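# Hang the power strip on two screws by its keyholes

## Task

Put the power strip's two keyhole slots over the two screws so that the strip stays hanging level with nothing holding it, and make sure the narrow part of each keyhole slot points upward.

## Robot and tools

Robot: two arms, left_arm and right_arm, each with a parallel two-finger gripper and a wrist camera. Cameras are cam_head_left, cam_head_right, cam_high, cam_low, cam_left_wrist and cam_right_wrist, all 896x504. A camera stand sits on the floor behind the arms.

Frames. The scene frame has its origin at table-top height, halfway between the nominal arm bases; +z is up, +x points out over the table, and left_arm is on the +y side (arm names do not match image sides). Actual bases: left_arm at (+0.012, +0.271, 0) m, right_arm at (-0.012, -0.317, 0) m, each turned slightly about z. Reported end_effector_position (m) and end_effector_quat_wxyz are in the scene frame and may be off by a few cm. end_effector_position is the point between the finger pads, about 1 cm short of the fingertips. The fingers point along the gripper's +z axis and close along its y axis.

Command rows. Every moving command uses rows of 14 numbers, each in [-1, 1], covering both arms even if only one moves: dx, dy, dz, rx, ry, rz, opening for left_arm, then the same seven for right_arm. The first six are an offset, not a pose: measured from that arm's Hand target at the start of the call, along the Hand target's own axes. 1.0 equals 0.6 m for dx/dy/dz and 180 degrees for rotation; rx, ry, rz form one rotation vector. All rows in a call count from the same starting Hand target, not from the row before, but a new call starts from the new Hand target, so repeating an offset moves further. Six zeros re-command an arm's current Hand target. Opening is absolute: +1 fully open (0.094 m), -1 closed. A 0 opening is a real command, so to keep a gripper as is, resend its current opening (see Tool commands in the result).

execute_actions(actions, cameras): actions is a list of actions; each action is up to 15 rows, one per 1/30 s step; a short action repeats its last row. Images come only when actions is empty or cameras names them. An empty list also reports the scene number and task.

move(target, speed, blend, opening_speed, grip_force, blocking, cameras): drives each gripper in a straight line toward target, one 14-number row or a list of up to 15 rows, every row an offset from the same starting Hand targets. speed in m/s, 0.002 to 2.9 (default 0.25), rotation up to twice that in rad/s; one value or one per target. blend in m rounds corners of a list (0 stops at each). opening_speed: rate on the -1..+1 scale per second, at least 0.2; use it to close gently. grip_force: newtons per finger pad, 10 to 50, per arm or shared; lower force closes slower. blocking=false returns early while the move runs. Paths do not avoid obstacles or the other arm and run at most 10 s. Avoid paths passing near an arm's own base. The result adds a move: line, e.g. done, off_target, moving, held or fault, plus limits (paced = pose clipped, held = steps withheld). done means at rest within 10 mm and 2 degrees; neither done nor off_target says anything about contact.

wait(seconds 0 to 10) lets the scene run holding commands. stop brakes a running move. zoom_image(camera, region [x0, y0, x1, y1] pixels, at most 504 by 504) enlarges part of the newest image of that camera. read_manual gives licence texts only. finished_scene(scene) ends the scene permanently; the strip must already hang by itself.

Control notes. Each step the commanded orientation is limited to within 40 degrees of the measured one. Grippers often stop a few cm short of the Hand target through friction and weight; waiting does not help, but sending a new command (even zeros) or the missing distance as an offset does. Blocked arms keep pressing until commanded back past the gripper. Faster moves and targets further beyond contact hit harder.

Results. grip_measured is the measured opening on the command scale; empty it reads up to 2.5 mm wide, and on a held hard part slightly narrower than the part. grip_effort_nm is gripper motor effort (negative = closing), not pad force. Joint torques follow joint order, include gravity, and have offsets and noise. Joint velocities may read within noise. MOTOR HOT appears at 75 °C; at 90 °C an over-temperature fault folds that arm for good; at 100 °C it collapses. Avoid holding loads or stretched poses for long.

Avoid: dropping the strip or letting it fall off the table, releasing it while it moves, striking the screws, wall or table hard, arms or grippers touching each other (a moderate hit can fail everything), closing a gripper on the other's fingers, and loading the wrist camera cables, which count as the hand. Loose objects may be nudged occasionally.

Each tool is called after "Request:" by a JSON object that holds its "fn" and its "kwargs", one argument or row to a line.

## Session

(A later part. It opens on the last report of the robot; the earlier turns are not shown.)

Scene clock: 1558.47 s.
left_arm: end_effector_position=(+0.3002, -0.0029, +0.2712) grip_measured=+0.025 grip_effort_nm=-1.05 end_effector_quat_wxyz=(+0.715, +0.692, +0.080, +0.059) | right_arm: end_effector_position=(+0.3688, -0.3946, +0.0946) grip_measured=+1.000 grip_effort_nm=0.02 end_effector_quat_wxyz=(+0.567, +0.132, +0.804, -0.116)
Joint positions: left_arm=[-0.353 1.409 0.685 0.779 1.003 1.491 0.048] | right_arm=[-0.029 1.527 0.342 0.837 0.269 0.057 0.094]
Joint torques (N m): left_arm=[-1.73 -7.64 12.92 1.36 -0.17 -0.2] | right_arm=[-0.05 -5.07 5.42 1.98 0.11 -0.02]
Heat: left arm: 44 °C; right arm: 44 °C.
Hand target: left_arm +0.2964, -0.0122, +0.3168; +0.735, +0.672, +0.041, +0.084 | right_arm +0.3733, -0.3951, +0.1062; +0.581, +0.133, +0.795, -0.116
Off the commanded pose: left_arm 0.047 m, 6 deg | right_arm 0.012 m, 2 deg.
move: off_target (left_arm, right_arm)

Request:
{"fn": "wait", "kwargs": {
  "seconds": 0.1,
  "cameras": ["cam_head_left","cam_head_right"]
}}

Request:
{"fn": "zoom_image", "kwargs": {
  "camera": "cam_head_left",
  "region": [440, 190, 480, 230]
}}

Request:
{"fn": "zoom_image", "kwargs": {
  "camera": "cam_head_left",
  "region": [375, 115, 415, 155]
}}

Request:
{"fn": "zoom_image", "kwargs": {
  "camera": "cam_head_right",
  "region": [370, 120, 470, 220]
}}

Scene clock: 1562.60 s.
left_arm: end_effector_position=(+0.3002, -0.0029, +0.2712) grip_measured=+0.025 grip_effort_nm=-1.05 end_effector_quat_wxyz=(+0.715, +0.692, +0.080, +0.059) | right_arm: end_effector_position=(+0.3688, -0.3946, +0.0946) grip_measured=+1.000 grip_effort_nm=0.02 end_effector_quat_wxyz=(+0.567, +0.132, +0.804, -0.116)
Joint positions: left_arm=[-0.353 1.409 0.685 0.779 1.003 1.491 0.048] | right_arm=[-0.029 1.527 0.342 0.837 0.269 0.057 0.094]
Joint torques (N m): left_arm=[-1.78 -7.57 12.88 1.35 -0.16 -0.2] | right_arm=[-0.1 -5.07 5.42 1.96 0.09 0.03]
Heat: left arm: 44 °C; right arm: 44 °C.
Hand target: left_arm +0.2964, -0.0122, +0.3168; +0.735, +0.672, +0.041, +0.084 | right_arm +0.3733, -0.3951, +0.1062; +0.581, +0.133, +0.795, -0.116
Tool commands: left_gripper/opening=-0.4 right_gripper/opening=+1.0
Off the commanded pose: left_arm 0.047 m, 6 deg | right_arm 0.012 m, 2 deg.
wait: 0.10 s; at rest from the start
Images, in order (width x height): cam_head_left 896x504, cam_head_right 896x504.

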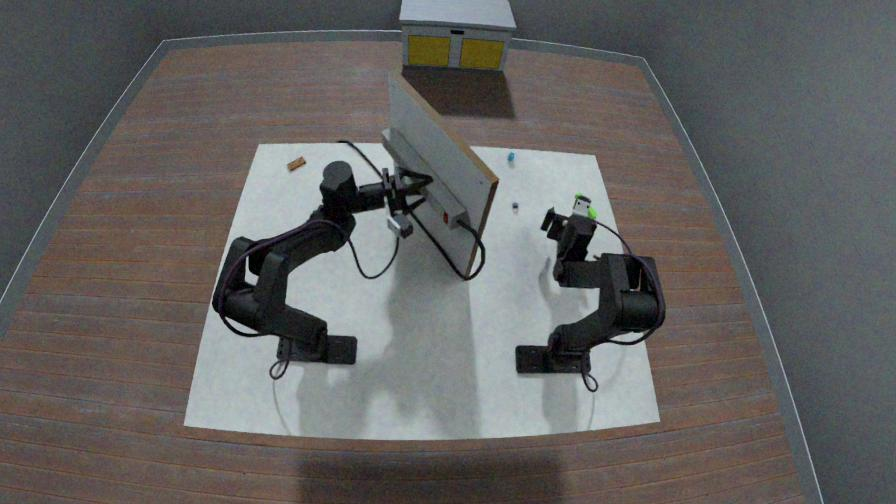

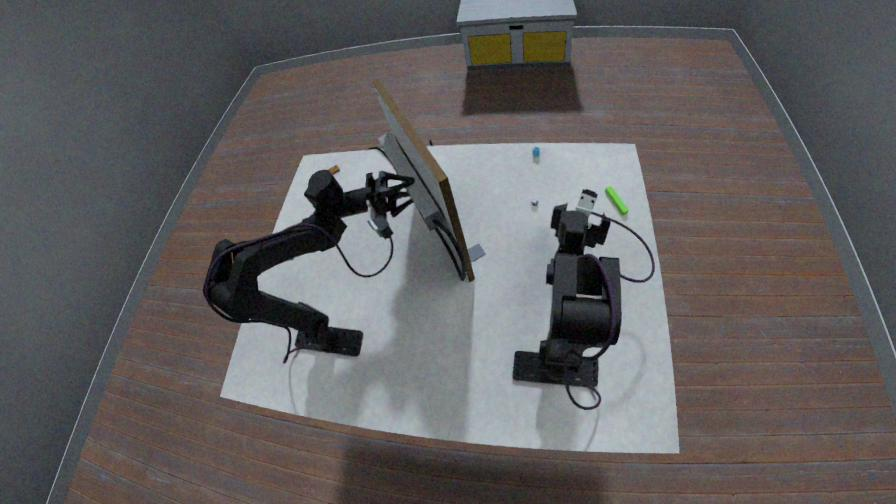

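Scaled by 12.600.

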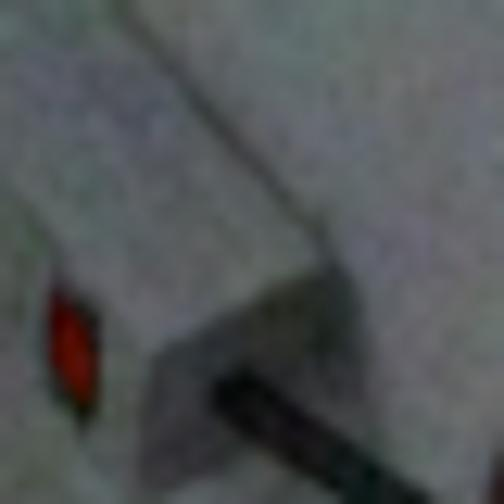

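Scaled by 12.600.

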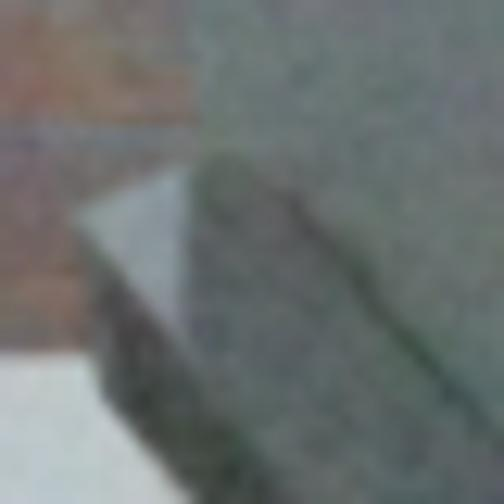

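Scaled by 5.040.

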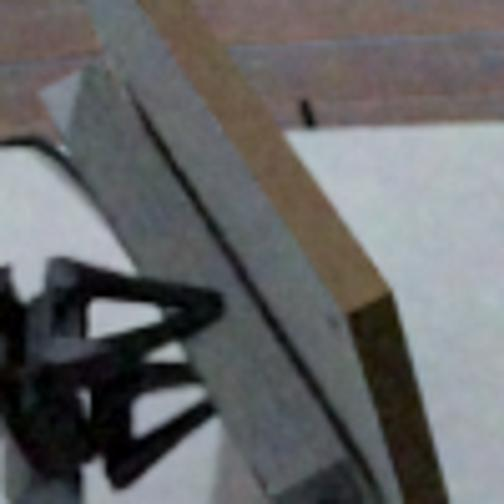

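Request:
{"fn": "move", "kwargs": {
  "target": [-0.012,-0.008,0.001,0,0,0,-0.4,0,0,0,0,0,0,1],
  "speed": 0.04
}}

Scene clock: 1571.63 s.
left_arm: end_effector_position=(+0.3006, -0.0028, +0.2719) grip_measured=+0.025 grip_effort_nm=-1.05 end_effector_quat_wxyz=(+0.715, +0.692, +0.082, +0.061) | right_arm: end_effector_position=(+0.3688, -0.3946, +0.0946) grip_measured=+1.000 grip_effort_nm=0.02 end_effector_quat_wxyz=(+0.567, +0.132, +0.804, -0.116)
Joint positions: left_arm=[-0.354 1.405 0.685 0.773 0.995 1.491 0.048] | right_arm=[-0.029 1.527 0.342 0.837 0.269 0.057 0.094]
Joint torques (N m): left_arm=[-2.89 -7.9 10.65 1.57 -0.28 -0.12] | right_arm=[-0.02 -5.04 5.41 1.96 0.1 0]
Heat: left arm: 45 °C; right arm: 44 °C.
Hand target: left_arm +0.2897, -0.0145, +0.3117; +0.735, +0.672, +0.041, +0.084 | right_arm +0.3733, -0.3951, +0.1062; +0.581, +0.133, +0.795, -0.116
Off the commanded pose: left_arm 0.043 m, 6 deg | right_arm 0.012 m, 2 deg.
move: off_target (left_arm, right_arm)

Request:
{"fn": "move", "kwargs": {
  "target": [0.0225,-0.045,-0.0138,0,0,0,-0.4,0,0,0,0,0,0,1],
  "speed": 0.04
}}

Scene clock: 1577.80 s.
left_arm: end_effector_position=(+0.3006, -0.0029, +0.2708) grip_measured=+0.025 grip_effort_nm=-1.05 end_effector_quat_wxyz=(+0.721, +0.687, +0.062, +0.058) | right_arm: end_effector_position=(+0.3688, -0.3946, +0.0946) grip_measured=+1.000 grip_effort_nm=0.02 end_effector_quat_wxyz=(+0.567, +0.132, +0.804, -0.116)
Joint positions: left_arm=[-0.343 1.443 0.685 0.85 1.038 1.48 0.048] | right_arm=[-0.029 1.527 0.342 0.837 0.269 0.057 0.094]
Joint torques (N m): left_arm=[-0.46 -3.84 7.61 2.1 -0.29 -0.01] | right_arm=[-0.03 -5.14 5.39 1.95 0.11 0.01]
Heat: left arm: 45 °C; right arm: 44 °C.
Hand target: left_arm +0.3034, -0.0062, +0.2848; +0.735, +0.672, +0.041, +0.084 | right_arm +0.3733, -0.3951, +0.1062; +0.581, +0.133, +0.795, -0.116
Off the commanded pose: left_arm 0.015 m, 5 deg | right_arm 0.012 m, 2 deg.
move: off_target (left_arm, right_arm)

Request:
{"fn": "move", "kwargs": {
  "target": [-0.001,-0.025,-0.0035,0.004,0,0,-0.4,0,0,0,0,0,0,1],
  "speed": 0.04
}}

Request:
{"fn": "move", "kwargs": {
  "target": [-0.0006,-0.0165,-0.0025,0.004,0,0,-0.4,0,0,0,0,0,0,1],
  "speed": 0.04,
  "cameras": ["cam_head_left","cam_head_right"]
}}

Request:
{"fn": "zoom_image", "kwargs": {
  "camera": "cam_head_right",
  "region": [370, 120, 470, 220]
}}

Request:
{"fn": "zoom_image", "kwargs": {
  "camera": "cam_head_left",
  "region": [370, 120, 490, 240]
}}

Scene clock: 1583.50 s.
left_arm: end_effector_position=(+0.3010, -0.0031, +0.2658) grip_measured=+0.025 grip_effort_nm=-1.05 end_effector_quat_wxyz=(+0.725, +0.684, +0.050, +0.069) | right_arm: end_effector_position=(+0.3688, -0.3946, +0.0946) grip_measured=+1.000 grip_effort_nm=0.02 end_effector_quat_wxyz=(+0.567, +0.132, +0.804, -0.116)
Joint positions: left_arm=[-0.343 1.469 0.666 0.923 1.038 1.491 0.048] | right_arm=[-0.029 1.527 0.342 0.837 0.269 0.057 0.094]
Joint torques (N m): left_arm=[-0.28 -3.7 6.69 1.71 -0.27 0.03] | right_arm=[-0.21 -5.01 5.44 1.96 0.07 -0.01]
Heat: left arm: 44 °C; right arm: 44 °C.
Hand target: left_arm +0.3035, -0.0055, +0.2696; +0.730, +0.677, +0.042, +0.084 | right_arm +0.3733, -0.3951, +0.1062; +0.581, +0.133, +0.795, -0.116
Off the commanded pose: left_arm 0.005 m, 2 deg | right_arm 0.012 m, 2 deg.
move: off_target (right_arm)

Scene clock: 1584.53 s.
left_arm: end_effector_position=(+0.3013, -0.0032, +0.2605) grip_measured=+0.025 grip_effort_nm=-1.05 end_effector_quat_wxyz=(+0.724, +0.684, +0.038, +0.082) | right_arm: end_effector_position=(+0.3688, -0.3946, +0.0946) grip_measured=+1.000 grip_effort_nm=0.02 end_effector_quat_wxyz=(+0.567, +0.132, +0.804, -0.116)
Joint positions: left_arm=[-0.343 1.486 0.653 0.954 1.038 1.524 0.048] | right_arm=[-0.029 1.527 0.342 0.837 0.269 0.057 0.094]
Joint torques (N m): left_arm=[-0.05 -3.79 6.15 1.5 -0.23 -0.16] | right_arm=[-0.01 -5.2 5.31 1.98 0.06 0.01]
Heat: left arm: 44 °C; right arm: 44 °C.
Hand target: left_arm +0.3035, -0.0048, +0.2596; +0.726, +0.681, +0.042, +0.083 | right_arm +0.3733, -0.3951, +0.1062; +0.581, +0.133, +0.795, -0.116
Off the commanded pose: left_arm 0.003 m, 1 deg | right_arm 0.012 m, 2 deg.
move: off_target (right_arm)
Images, in order (width x height): cam_head_left 896x504, cam_head_right 896x504.

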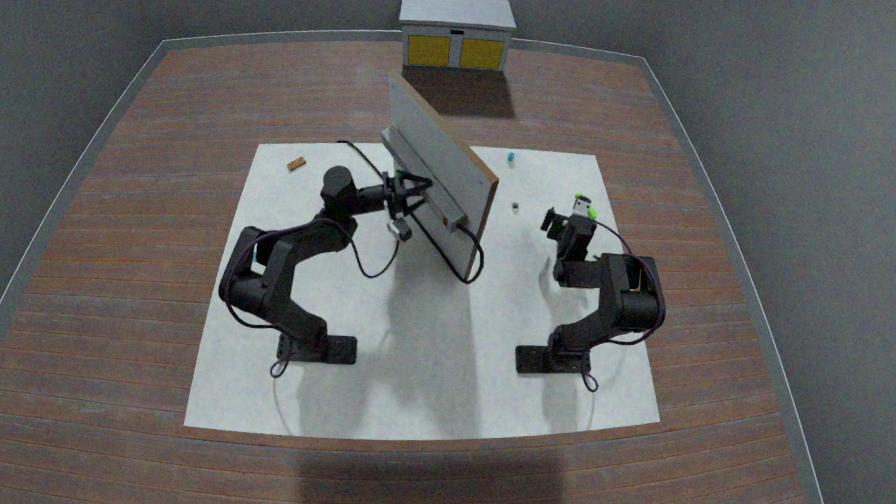

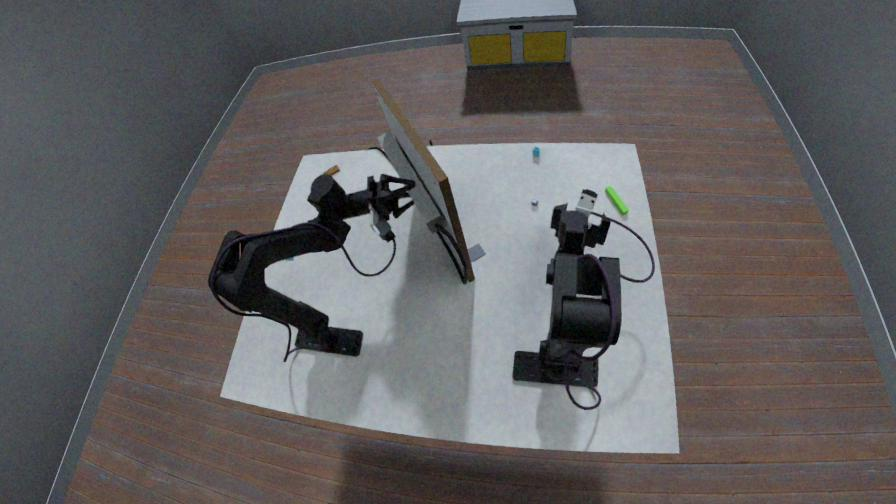

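Scaled by 5.040.

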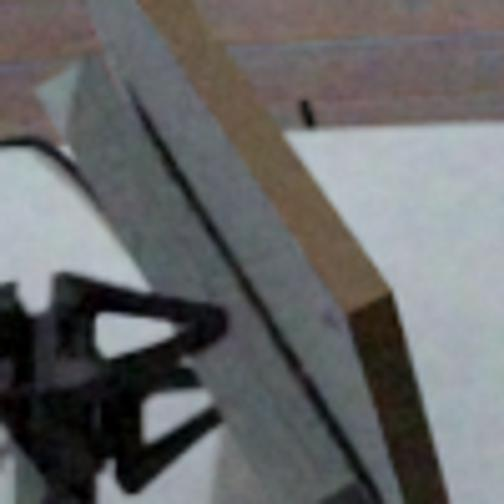

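Scaled by 4.200.

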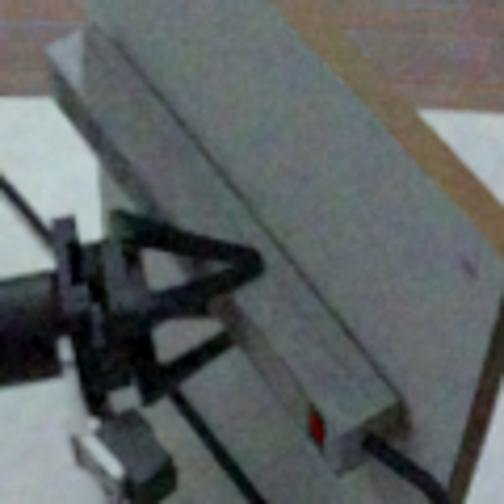

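Request:
{"fn": "zoom_image", "kwargs": {
  "camera": "cam_head_left",
  "region": [440, 190, 480, 230]
}}

Request:
{"fn": "zoom_image", "kwargs": {
  "camera": "cam_head_left",
  "region": [375, 115, 415, 155]
}}

Request:
{"fn": "zoom_image", "kwargs": {
  "camera": "cam_head_right",
  "region": [380, 130, 420, 170]
}}

Request:
{"fn": "zoom_image", "kwargs": {
  "camera": "cam_head_right",
  "region": [410, 175, 450, 215]
}}

Scaled by 12.600.

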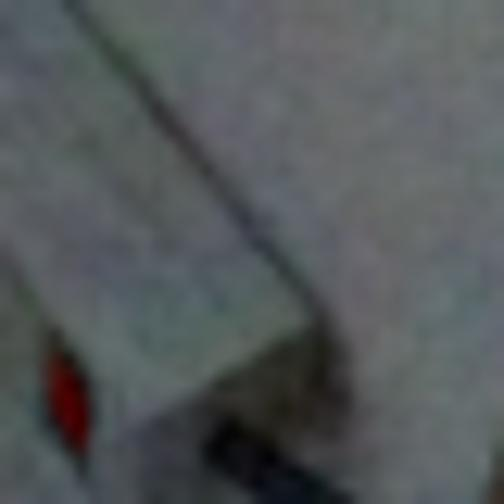

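Scaled by 12.600.

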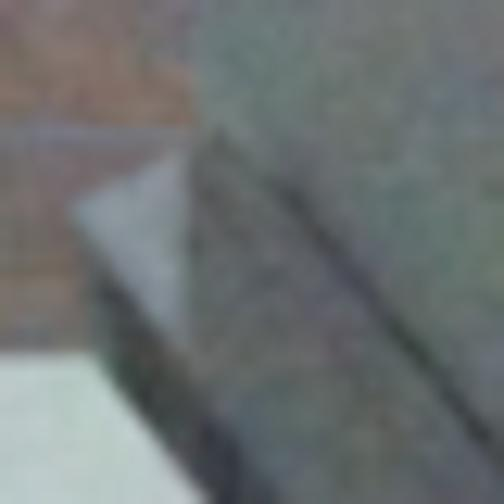

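Scaled by 12.600.

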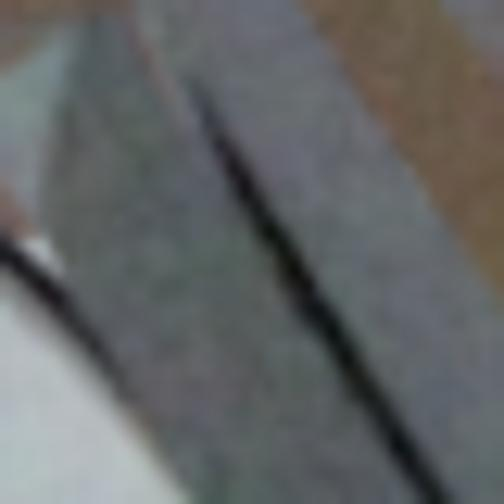

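Scaled by 12.600.

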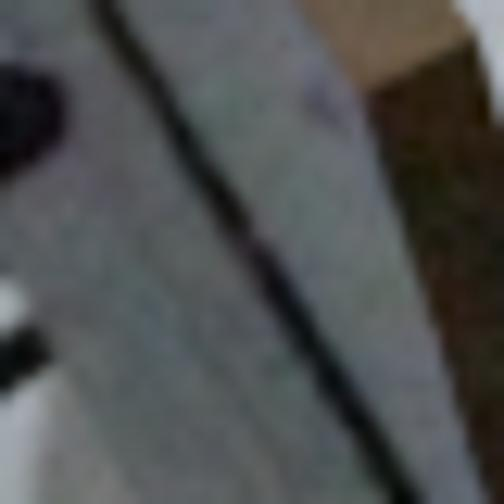

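Request:
{"fn": "zoom_image", "kwargs": {
  "camera": "cam_head_right",
  "region": [420, 195, 460, 235]
}}

Request:
{"fn": "zoom_image", "kwargs": {
  "camera": "cam_head_right",
  "region": [370, 120, 410, 160]
}}

Scaled by 12.600.

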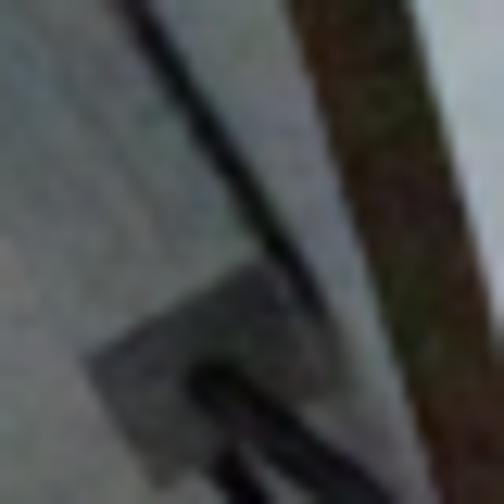

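Scaled by 12.600.

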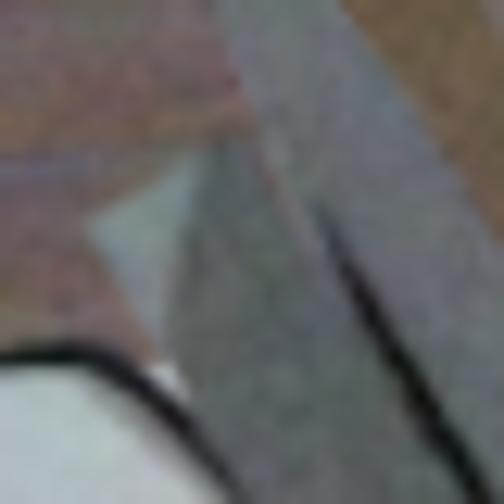

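Request:
{"fn": "move", "kwargs": {
  "target": [0.016,0.001,-0.002,0,0,0,-0.4,0,0,0,0,0,0,1],
  "speed": 0.04
}}

Request:
{"fn": "move", "kwargs": {
  "target": [-0.04,-0.002,0.005,0,0,0,-0.4,0,0,0,0,0,0,1],
  "speed": 0.04,
  "cameras": ["cam_head_left","cam_head_right"]
}}

Request:
{"fn": "zoom_image", "kwargs": {
  "camera": "cam_head_left",
  "region": [370, 120, 490, 240]
}}

Request:
{"fn": "zoom_image", "kwargs": {
  "camera": "cam_head_right",
  "region": [370, 120, 470, 220]
}}

Scene clock: 1633.23 s.
left_arm: end_effector_position=(+0.3079, +0.0004, +0.2509) grip_measured=+0.025 grip_effort_nm=-1.05 end_effector_quat_wxyz=(+0.720, +0.688, +0.046, +0.078) | right_arm: end_effector_position=(+0.3688, -0.3946, +0.0946) grip_measured=+1.000 grip_effort_nm=0.02 end_effector_quat_wxyz=(+0.567, +0.132, +0.804, -0.116)
Joint positions: left_arm=[-0.325 1.517 0.653 0.963 1.051 1.526 0.048] | right_arm=[-0.029 1.527 0.342 0.837 0.269 0.057 0.094]
Joint torques (N m): left_arm=[0.21 -4.26 8.46 1.46 -0.14 -0.25] | right_arm=[-0.02 -5.11 5.44 1.99 0.1 -0.01]
Heat: left arm: 41 °C; right arm: 44 °C.
Hand target: left_arm +0.3127, -0.0019, +0.2607; +0.726, +0.681, +0.042, +0.084 | right_arm +0.3733, -0.3951, +0.1062; +0.581, +0.133, +0.795, -0.116
Off the commanded pose: left_arm 0.011 m, 1 deg | right_arm 0.012 m, 2 deg.
move: off_target (left_arm, right_arm)

Scene clock: 1634.57 s.
left_arm: end_effector_position=(+0.2981, -0.0077, +0.2412) grip_measured=+0.025 grip_effort_nm=-1.05 end_effector_quat_wxyz=(+0.717, +0.691, +0.060, +0.074) | right_arm: end_effector_position=(+0.3688, -0.3946, +0.0946) grip_measured=+1.000 grip_effort_nm=0.02 end_effector_quat_wxyz=(+0.567, +0.132, +0.804, -0.116)
Joint positions: left_arm=[-0.369 1.5 0.609 0.963 0.994 1.526 0.048] | right_arm=[-0.029 1.527 0.342 0.837 0.269 0.057 0.094]
Joint torques (N m): left_arm=[-0.69 -8.03 6.2 1.43 -0.05 -0.11] | right_arm=[-0.08 -4.98 5.44 1.95 0.1 0.03]
Heat: left arm: 41 °C; right arm: 44 °C.
Hand target: left_arm +0.2897, -0.0092, +0.2584; +0.726, +0.681, +0.042, +0.084 | right_arm +0.3733, -0.3951, +0.1062; +0.581, +0.133, +0.795, -0.116
Off the commanded pose: left_arm 0.019 m, 3 deg | right_arm 0.012 m, 2 deg.
move: off_target (left_arm, right_arm)
Images, in order (width x height): cam_head_left 896x504, cam_head_right 896x504.

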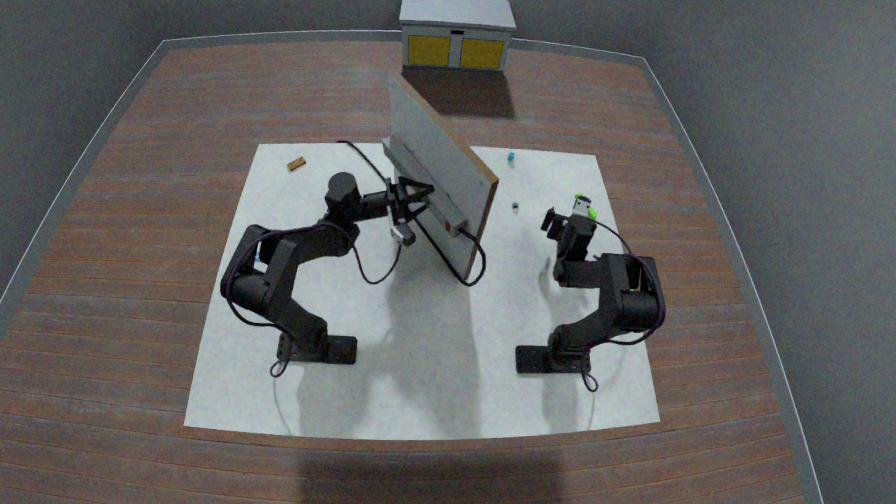

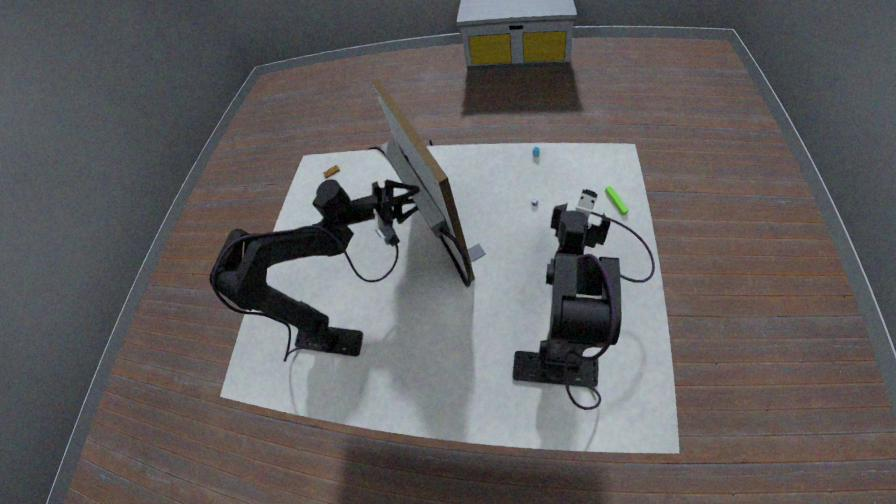

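Scaled by 4.200.

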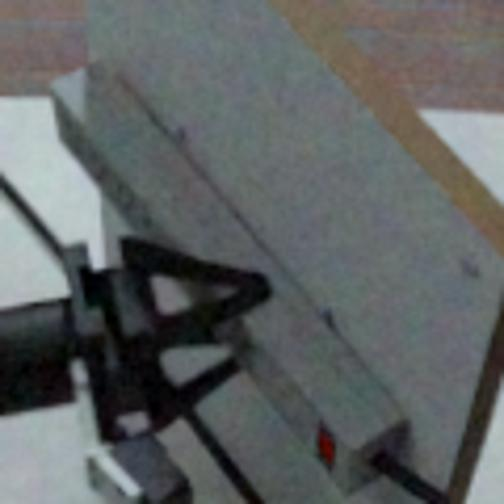

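Scaled by 5.040.

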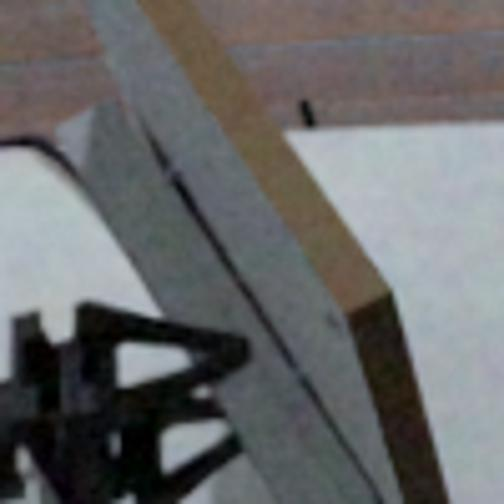

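Request:
{"fn": "zoom_image", "kwargs": {
  "camera": "cam_head_left",
  "region": [440, 185, 480, 225]
}}

Request:
{"fn": "zoom_image", "kwargs": {
  "camera": "cam_head_left",
  "region": [380, 130, 420, 170]
}}

Request:
{"fn": "zoom_image", "kwargs": {
  "camera": "cam_head_right",
  "region": [375, 135, 415, 175]
}}

Request:
{"fn": "zoom_image", "kwargs": {
  "camera": "cam_head_right",
  "region": [415, 180, 455, 220]
}}

Scaled by 12.600.

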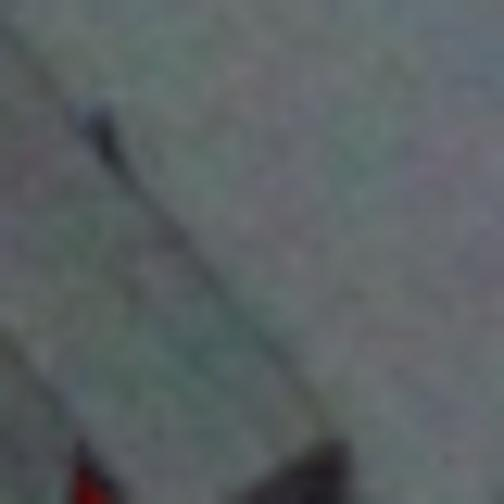

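Scaled by 12.600.

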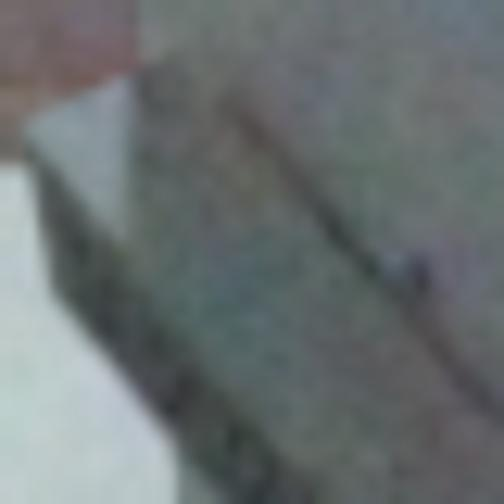

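Scaled by 12.600.

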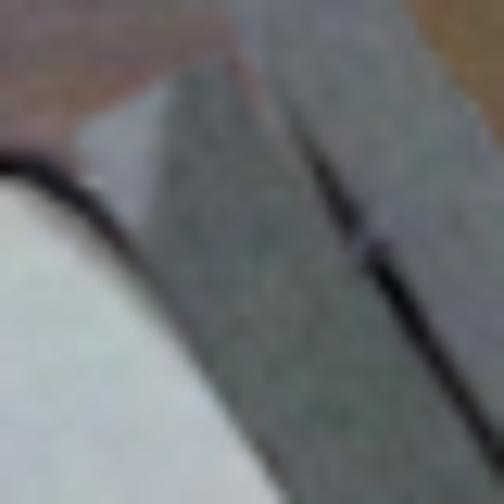

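Scaled by 12.600.

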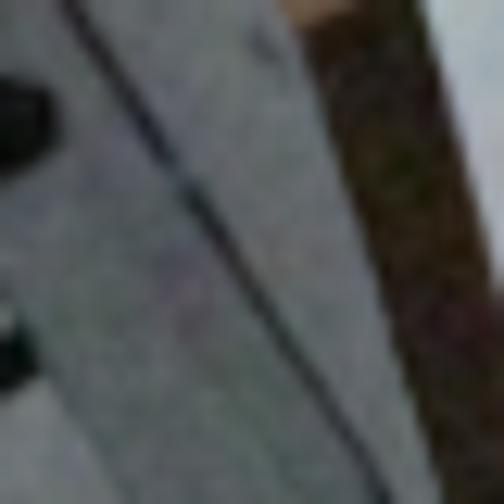

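Request:
{"fn": "move", "kwargs": {
  "target": [
    [-0.009,0,-0.025,0,0,0,-0.4,0,0,0,0,0,0,1],
    [0.007,0.089,-0.019,-0.005,0,0.004,-0.4,0,0,0,0,0,0,1]
  ],
  "speed": 0.05
}}

Scene clock: 1662.80 s.
left_arm: end_effector_position=(+0.2944, +0.0059, +0.2792) grip_measured=+0.025 grip_effort_nm=-1.05 end_effector_quat_wxyz=(+0.719, +0.687, +0.062, +0.082) | right_arm: end_effector_position=(+0.3688, -0.3946, +0.0946) grip_measured=+1.000 grip_effort_nm=0.02 end_effector_quat_wxyz=(+0.567, +0.132, +0.804, -0.116)
Joint positions: left_arm=[-0.333 1.363 0.661 0.791 1.015 1.519 0.048] | right_arm=[-0.029 1.527 0.342 0.837 0.269 0.057 0.094]
Joint torques (N m): left_arm=[0.46 -7.24 11 1.12 0.24 -0.32] | right_arm=[-0.13 -5.11 5.33 1.96 0.09 -0.02]
Heat: left arm: 41 °C; right arm: 44 °C.
Hand target: left_arm +0.2885, +0.0059, +0.3111; +0.731, +0.676, +0.037, +0.088 | right_arm +0.3733, -0.3951, +0.1062; +0.581, +0.133, +0.795, -0.116
Off the commanded pose: left_arm 0.032 m, 4 deg | right_arm 0.012 m, 2 deg.
move: off_target (left_arm, right_arm)

Request:
{"fn": "move", "kwargs": {
  "target": [0,-0.0013,0.016,0,0,0,-0.4,0,0,0,0,0,0,1],
  "speed": 0.04
}}

Scene clock: 1669.50 s.
left_arm: end_effector_position=(+0.2932, +0.0020, +0.2850) grip_measured=+0.025 grip_effort_nm=-1.05 end_effector_quat_wxyz=(+0.721, +0.686, +0.055, +0.082) | right_arm: end_effector_position=(+0.3688, -0.3946, +0.0946) grip_measured=+1.000 grip_effort_nm=0.02 end_effector_quat_wxyz=(+0.567, +0.132, +0.804, -0.116)
Joint positions: left_arm=[-0.345 1.363 0.678 0.786 1.011 1.519 0.048] | right_arm=[-0.029 1.527 0.342 0.837 0.269 0.057 0.094]
Joint torques (N m): left_arm=[-0.9 -5.76 11.14 1.16 -0.1 -0.23] | right_arm=[-0.14 -5.14 5.44 1.96 0.09 0.02]
Heat: left arm: 43 °C; right arm: 44 °C.
Hand target: left_arm +0.2902, -0.0036, +0.3111; +0.731, +0.676, +0.037, +0.088 | right_arm +0.3733, -0.3951, +0.1062; +0.581, +0.133, +0.795, -0.116
Off the commanded pose: left_arm 0.027 m, 3 deg | right_arm 0.012 m, 2 deg.
move: off_target (left_arm, right_arm)

Request:
{"fn": "move", "kwargs": {
  "target": [0,-0.037,0.0032,0,0,0,-0.4,0,0,0,0,0,0,1],
  "speed": 0.03
}}

Scene clock: 1675.33 s.
left_arm: end_effector_position=(+0.2974, -0.0023, +0.2737) grip_measured=+0.025 grip_effort_nm=-1.05 end_effector_quat_wxyz=(+0.716, +0.691, +0.066, +0.072) | right_arm: end_effector_position=(+0.3688, -0.3946, +0.0946) grip_measured=+1.000 grip_effort_nm=0.02 end_effector_quat_wxyz=(+0.567, +0.132, +0.804, -0.116)
Joint positions: left_arm=[-0.354 1.397 0.678 0.786 1.002 1.519 0.048] | right_arm=[-0.029 1.527 0.342 0.837 0.269 0.057 0.094]
Joint torques (N m): left_arm=[-0.98 -4.49 7.17 2.14 -0.03 -0.11] | right_arm=[-0.12 -5.09 5.45 1.95 0.08 0.02]
Heat: left arm: 43 °C; right arm: 44 °C.
Hand target: left_arm +0.2923, -0.0070, +0.2892; +0.731, +0.676, +0.037, +0.088 | right_arm +0.3733, -0.3951, +0.1062; +0.581, +0.133, +0.795, -0.116
Off the commanded pose: left_arm 0.017 m, 5 deg | right_arm 0.012 m, 2 deg.
move: off_target (left_arm, right_arm)

Request:
{"fn": "move", "kwargs": {
  "target": [-0.002,-0.001,0.01,-0.004,0,0.005,-0.4,0,0,0,0,0,0,1],
  "speed": 0.04
}}

Scene clock: 1681.60 s.
left_arm: end_effector_position=(+0.2978, -0.0047, +0.2733) grip_measured=+0.025 grip_effort_nm=-1.05 end_effector_quat_wxyz=(+0.718, +0.689, +0.062, +0.076) | right_arm: end_effector_position=(+0.3688, -0.3946, +0.0946) grip_measured=+1.000 grip_effort_nm=0.02 end_effector_quat_wxyz=(+0.567, +0.132, +0.804, -0.116)
Joint positions: left_arm=[-0.362 1.409 0.676 0.813 0.995 1.519 0.048] | right_arm=[-0.029 1.527 0.342 0.837 0.269 0.057 0.094]
Joint torques (N m): left_arm=[-1.96 -4.16 7.05 2.19 -0.22 -0.06] | right_arm=[0.02 -5.12 5.41 1.98 0.12 -0.01]
Heat: left arm: 43 °C; right arm: 44 °C.
Hand target: left_arm +0.2922, -0.0132, +0.2890; +0.735, +0.671, +0.031, +0.094 | right_arm +0.3733, -0.3951, +0.1062; +0.581, +0.133, +0.795, -0.116
Off the commanded pose: left_arm 0.019 m, 5 deg | right_arm 0.012 m, 2 deg.
move: off_target (left_arm, right_arm)

Request:
{"fn": "move", "kwargs": {
  "target": [0,0.02,-0.003,-0.004,0,0.003,-0.4,0,0,0,0,0,0,1],
  "speed": 0.04,
  "cameras": ["cam_head_left","cam_head_right"]
}}

Request:
{"fn": "zoom_image", "kwargs": {
  "camera": "cam_head_left",
  "region": [440, 185, 480, 225]
}}

Request:
{"fn": "zoom_image", "kwargs": {
  "camera": "cam_head_left",
  "region": [375, 115, 415, 155]
}}

Request:
{"fn": "zoom_image", "kwargs": {
  "camera": "cam_head_right",
  "region": [370, 120, 470, 220]
}}

Scene clock: 1688.30 s.
left_arm: end_effector_position=(+0.2977, -0.0048, +0.2733) grip_measured=+0.025 grip_effort_nm=-1.05 end_effector_quat_wxyz=(+0.718, +0.689, +0.061, +0.076) | right_arm: end_effector_position=(+0.3688, -0.3946, +0.0946) grip_measured=+1.000 grip_effort_nm=0.02 end_effector_quat_wxyz=(+0.567, +0.132, +0.804, -0.116)
Joint positions: left_arm=[-0.362 1.409 0.676 0.813 0.996 1.52 0.048] | right_arm=[-0.029 1.527 0.342 0.837 0.269 0.057 0.094]
Joint torques (N m): left_arm=[-1.48 -5.82 8.06 2.15 -0.16 -0.27] | right_arm=[-0.03 -5.12 5.45 1.95 0.1 0]
Heat: left arm: 43 °C; right arm: 44 °C.
Hand target: left_arm +0.2907, -0.0105, +0.3007; +0.738, +0.667, +0.027, +0.098 | right_arm +0.3733, -0.3951, +0.1062; +0.581, +0.133, +0.795, -0.116
Off the commanded pose: left_arm 0.029 m, 6 deg | right_arm 0.012 m, 2 deg.
move: off_target (left_arm, right_arm)
Images, in order (width x height): cam_head_left 896x504, cam_head_right 896x504.

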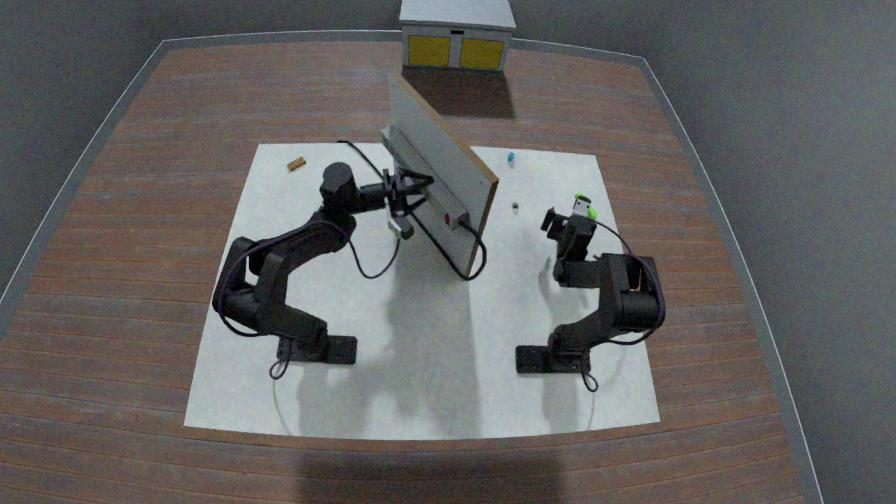

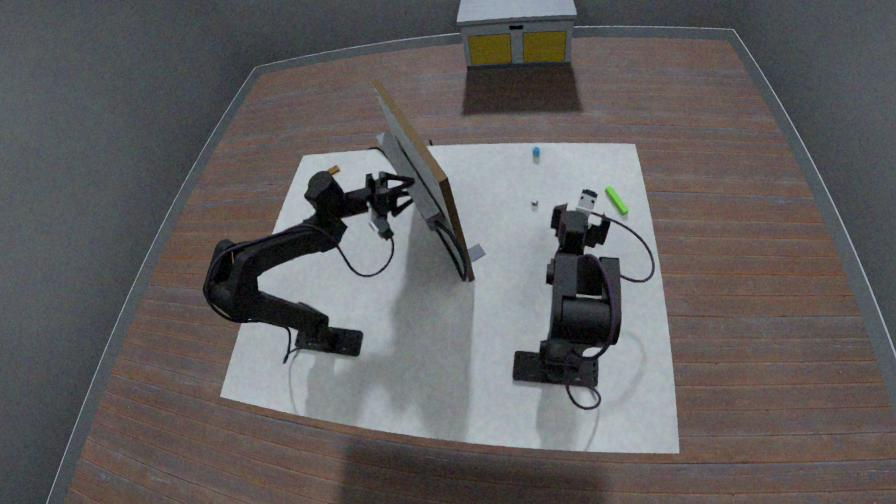

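Scaled by 12.600.

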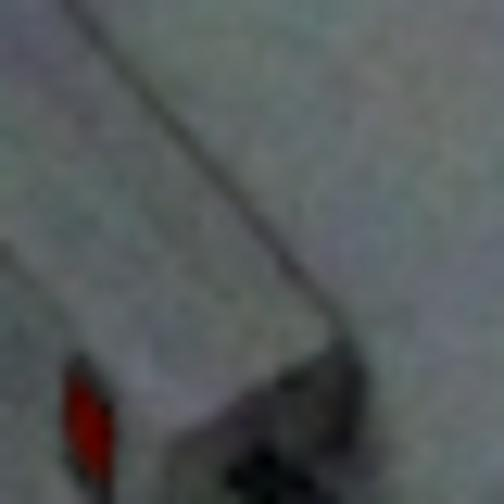

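Scaled by 12.600.

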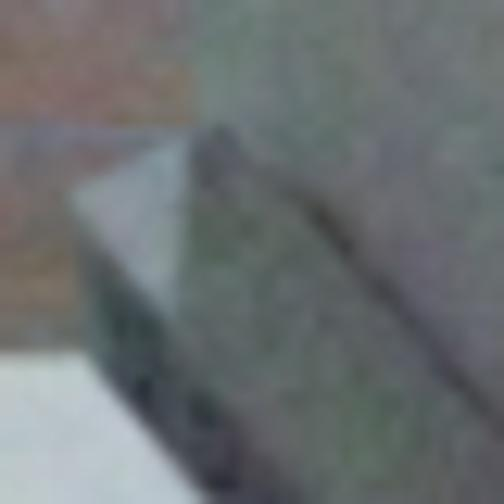

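Scaled by 5.040.

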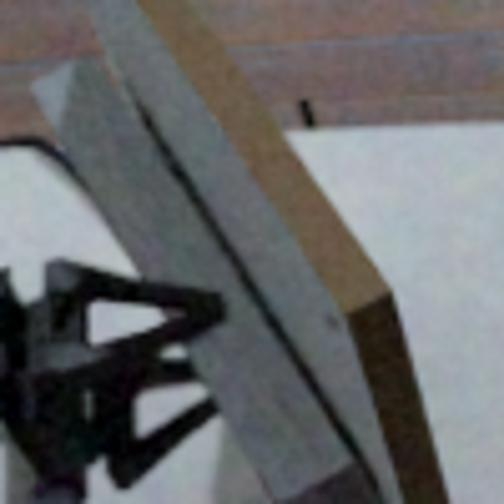

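Request:
{"fn": "move", "kwargs": {
  "target": [
    [-0.003,-0.01,-0.016,0,0,-0.014,-0.4,0,0,0,0,0,0,1],
    [-0.0045,-0.014,0.002,0,0,-0.014,-0.4,0,0,0,0,0,0,1]
  ],
  "speed": 0.04,
  "cameras": ["cam_head_left","cam_head_right"]
}}

Request:
{"fn": "zoom_image", "kwargs": {
  "camera": "cam_head_left",
  "region": [440, 185, 480, 225]
}}

Request:
{"fn": "zoom_image", "kwargs": {
  "camera": "cam_head_left",
  "region": [375, 115, 415, 155]
}}

Request:
{"fn": "zoom_image", "kwargs": {
  "camera": "cam_head_right",
  "region": [370, 120, 470, 220]
}}

Scene clock: 1708.70 s.
left_arm: end_effector_position=(+0.2949, -0.0075, +0.2726) grip_measured=+0.025 grip_effort_nm=-1.05 end_effector_quat_wxyz=(+0.723, +0.684, +0.070, +0.070) | right_arm: end_effector_position=(+0.3688, -0.3946, +0.0946) grip_measured=+1.000 grip_effort_nm=0.02 end_effector_quat_wxyz=(+0.567, +0.132, +0.804, -0.116)
Joint positions: left_arm=[-0.377 1.409 0.659 0.846 0.976 1.485 0.048] | right_arm=[-0.029 1.527 0.342 0.837 0.269 0.057 0.094]
Joint torques (N m): left_arm=[-1.1 -4.55 7.61 2.18 -0.04 -0.32] | right_arm=[-0.05 -5.2 5.37 1.98 0.08 0]
Heat: left arm: 43 °C; right arm: 44 °C.
Hand target: left_arm +0.2892, -0.0129, +0.2923; +0.740, +0.666, +0.042, +0.082 | right_arm +0.3733, -0.3951, +0.1062; +0.581, +0.133, +0.795, -0.116
Off the commanded pose: left_arm 0.021 m, 5 deg | right_arm 0.012 m, 2 deg.
move: off_target (left_arm, right_arm)
Images, in order (width x height): cam_head_left 896x504, cam_head_right 896x504.

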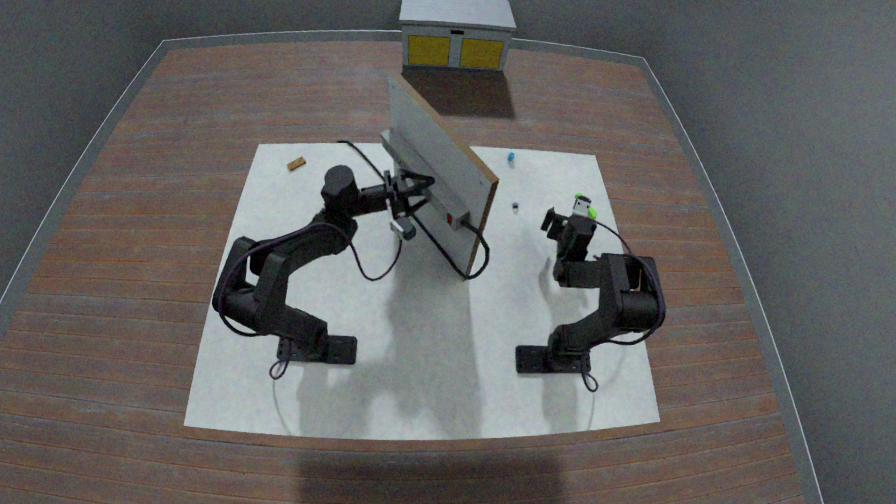

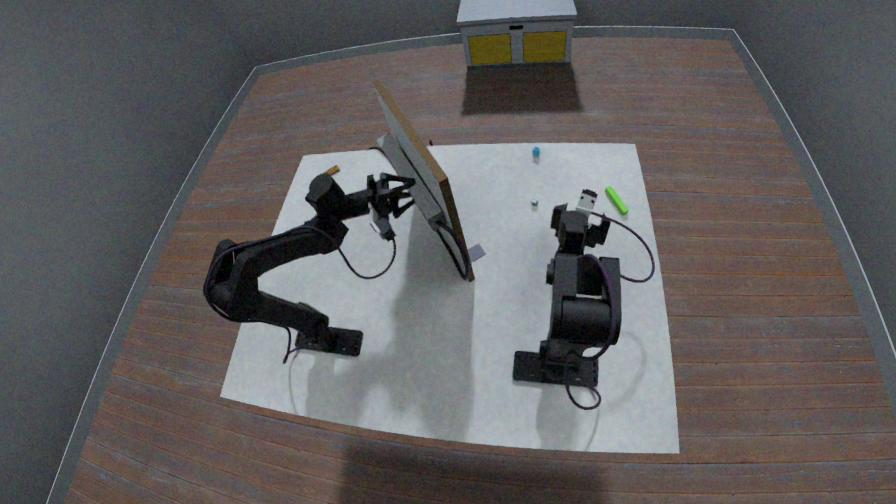

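Scaled by 12.600.

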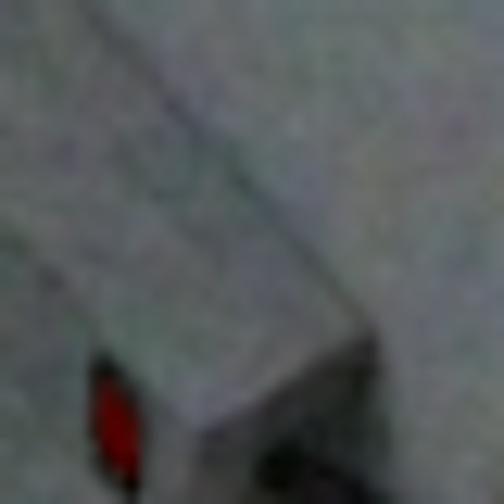

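Scaled by 12.600.

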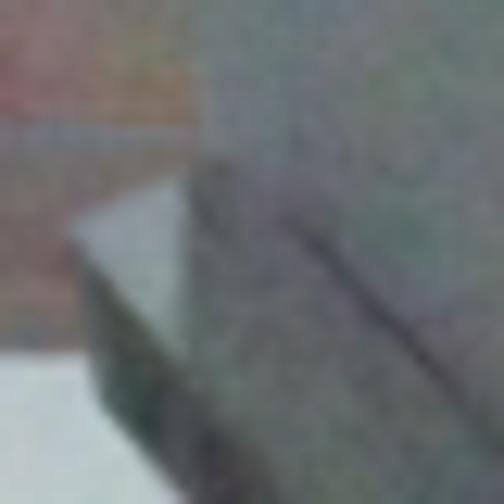

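Scaled by 5.040.

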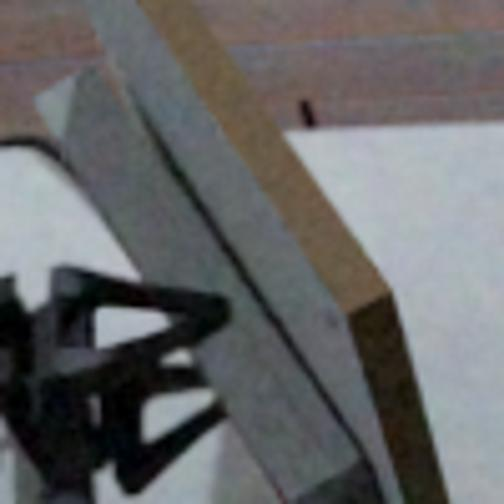

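Request:
{"fn": "move", "kwargs": {
  "target": [0.0132,0.0185,0.01,0,0,0.006,-0.4,0,0,0,0,0,0,1],
  "speed": 0.04
}}

Scene clock: 1732.50 s.
left_arm: end_effector_position=(+0.2972, -0.0084, +0.2730) grip_measured=+0.025 grip_effort_nm=-1.05 end_effector_quat_wxyz=(+0.723, +0.684, +0.070, +0.070) | right_arm: end_effector_position=(+0.3688, -0.3946, +0.0946) grip_measured=+1.000 grip_effort_nm=0.02 end_effector_quat_wxyz=(+0.567, +0.132, +0.804, -0.116)
Joint positions: left_arm=[-0.377 1.418 0.669 0.846 0.975 1.485 0.048] | right_arm=[-0.029 1.527 0.342 0.837 0.269 0.057 0.094]
Joint torques (N m): left_arm=[-0.92 -4.67 11.66 1.69 -0.05 -0.14] | right_arm=[-0.12 -5.11 5.34 1.99 0.08 -0.01]
Heat: left arm: 45 °C; right arm: 44 °C.
Hand target: left_arm +0.2973, -0.0163, +0.3043; +0.739, +0.666, +0.036, +0.089 | right_arm +0.3733, -0.3951, +0.1062; +0.581, +0.133, +0.795, -0.116
Off the commanded pose: left_arm 0.032 m, 5 deg | right_arm 0.012 m, 2 deg.
move: off_target (left_arm, right_arm)

Request:
{"fn": "move", "kwargs": {
  "target": [0.012,0.012,0.006,0,0,0,-0.4,0,0,0,0,0,0,1],
  "speed": 0.04
}}

Scene clock: 1735.90 s.
left_arm: end_effector_position=(+0.2979, -0.0086, +0.2732) grip_measured=+0.025 grip_effort_nm=-1.05 end_effector_quat_wxyz=(+0.721, +0.686, +0.068, +0.065) | right_arm: end_effector_position=(+0.3688, -0.3946, +0.0946) grip_measured=+1.000 grip_effort_nm=0.02 end_effector_quat_wxyz=(+0.567, +0.132, +0.804, -0.116)
Joint positions: left_arm=[-0.373 1.424 0.681 0.833 0.991 1.487 0.048] | right_arm=[-0.029 1.527 0.342 0.837 0.269 0.057 0.094]
Joint torques (N m): left_arm=[-0.75 -4.51 13.94 1.53 -0.15 -0.21] | right_arm=[-0.08 -5.14 5.48 1.98 0.07 0.05]
Heat: left arm: 44 °C; right arm: 44 °C.
Hand target: left_arm +0.3044, -0.0178, +0.3123; +0.739, +0.666, +0.036, +0.089 | right_arm +0.3733, -0.3951, +0.1062; +0.581, +0.133, +0.795, -0.116
Off the commanded pose: left_arm 0.041 m, 5 deg | right_arm 0.012 m, 2 deg.
move: off_target (left_arm, right_arm)

Request:
{"fn": "move", "kwargs": {
  "target": [
    [0.008,0.012,-0.014,0,0,0,-0.4,0,0,0,0,0,0,1],
    [0.012,0.012,0.004,0,0,0,-0.4,0,0,0,0,0,0,1]
  ],
  "speed": 0.04
}}

Scene clock: 1740.80 s.
left_arm: end_effector_position=(+0.2984, -0.0086, +0.2739) grip_measured=+0.025 grip_effort_nm=-1.05 end_effector_quat_wxyz=(+0.718, +0.692, +0.061, +0.051) | right_arm: end_effector_position=(+0.3688, -0.3946, +0.0946) grip_measured=+1.000 grip_effort_nm=0.02 end_effector_quat_wxyz=(+0.567, +0.132, +0.804, -0.116)
Joint positions: left_arm=[-0.362 1.434 0.708 0.795 1.031 1.494 0.048] | right_arm=[-0.029 1.527 0.342 0.837 0.269 0.057 0.094]
Joint torques (N m): left_arm=[-0.83 -4.77 14.89 1.66 -0.5 -0.37] | right_arm=[-0.13 -5.14 5.34 1.99 0.1 -0.01]
Heat: left arm: 43 °C; right arm: 44 °C.
Hand target: left_arm +0.3112, -0.0182, +0.3202; +0.739, +0.666, +0.036, +0.089 | right_arm +0.3733, -0.3951, +0.1062; +0.581, +0.133, +0.795, -0.116
Off the commanded pose: left_arm 0.049 m, 6 deg | right_arm 0.012 m, 2 deg.
move: off_target (left_arm, right_arm)

Request:
{"fn": "move", "kwargs": {
  "target": [-0.0227,-0.0548,-0.0215,0,0,0,-0.4,0,0,0,0,0,0,1],
  "speed": 0.04
}}

Request:
{"fn": "move", "kwargs": {
  "target": [-0.002,-0.028,-0.003,0,0,0,-0.4,0,0,0,0,0,0,1],
  "speed": 0.04
}}

Scene clock: 1749.30 s.
left_arm: end_effector_position=(+0.2980, -0.0079, +0.2727) grip_measured=+0.025 grip_effort_nm=-1.05 end_effector_quat_wxyz=(+0.726, +0.683, +0.046, +0.069) | right_arm: end_effector_position=(+0.3688, -0.3946, +0.0946) grip_measured=+1.000 grip_effort_nm=0.02 end_effector_quat_wxyz=(+0.567, +0.132, +0.804, -0.116)
Joint positions: left_arm=[-0.362 1.454 0.681 0.895 1.026 1.494 0.048] | right_arm=[-0.029 1.527 0.342 0.837 0.269 0.057 0.094]
Joint torques (N m): left_arm=[-0.66 -4.59 6.63 2.08 -0.43 -0.27] | right_arm=[-0.08 -5.15 5.41 1.97 0.11 0]
Heat: left arm: 44 °C; right arm: 44 °C.
Hand target: left_arm +0.2984, -0.0111, +0.2853; +0.739, +0.666, +0.036, +0.089 | right_arm +0.3733, -0.3951, +0.1062; +0.581, +0.133, +0.795, -0.116
Off the commanded pose: left_arm 0.013 m, 4 deg | right_arm 0.012 m, 2 deg.
move: off_target (left_arm, right_arm)

Scene clock: 1750.47 s.
left_arm: end_effector_position=(+0.2975, -0.0076, +0.2703) grip_measured=+0.025 grip_effort_nm=-1.05 end_effector_quat_wxyz=(+0.736, +0.671, +0.031, +0.084) | right_arm: end_effector_position=(+0.3688, -0.3946, +0.0946) grip_measured=+1.000 grip_effort_nm=0.02 end_effector_quat_wxyz=(+0.567, +0.132, +0.804, -0.116)
Joint positions: left_arm=[-0.362 1.492 0.652 1.03 1.024 1.476 0.048] | right_arm=[-0.029 1.527 0.342 0.837 0.269 0.057 0.094]
Joint torques (N m): left_arm=[-0.66 -3.93 5.45 1.55 -0.48 -0.08] | right_arm=[-0.16 -5.08 5.41 1.98 0.09 0.03]
Heat: left arm: 43 °C; right arm: 44 °C.
Hand target: left_arm +0.2983, -0.0112, +0.2684; +0.739, +0.666, +0.036, +0.089 | right_arm +0.3733, -0.3951, +0.1062; +0.581, +0.133, +0.795, -0.116
Off the commanded pose: left_arm 0.004 m, 1 deg | right_arm 0.012 m, 2 deg.
move: off_target (right_arm)


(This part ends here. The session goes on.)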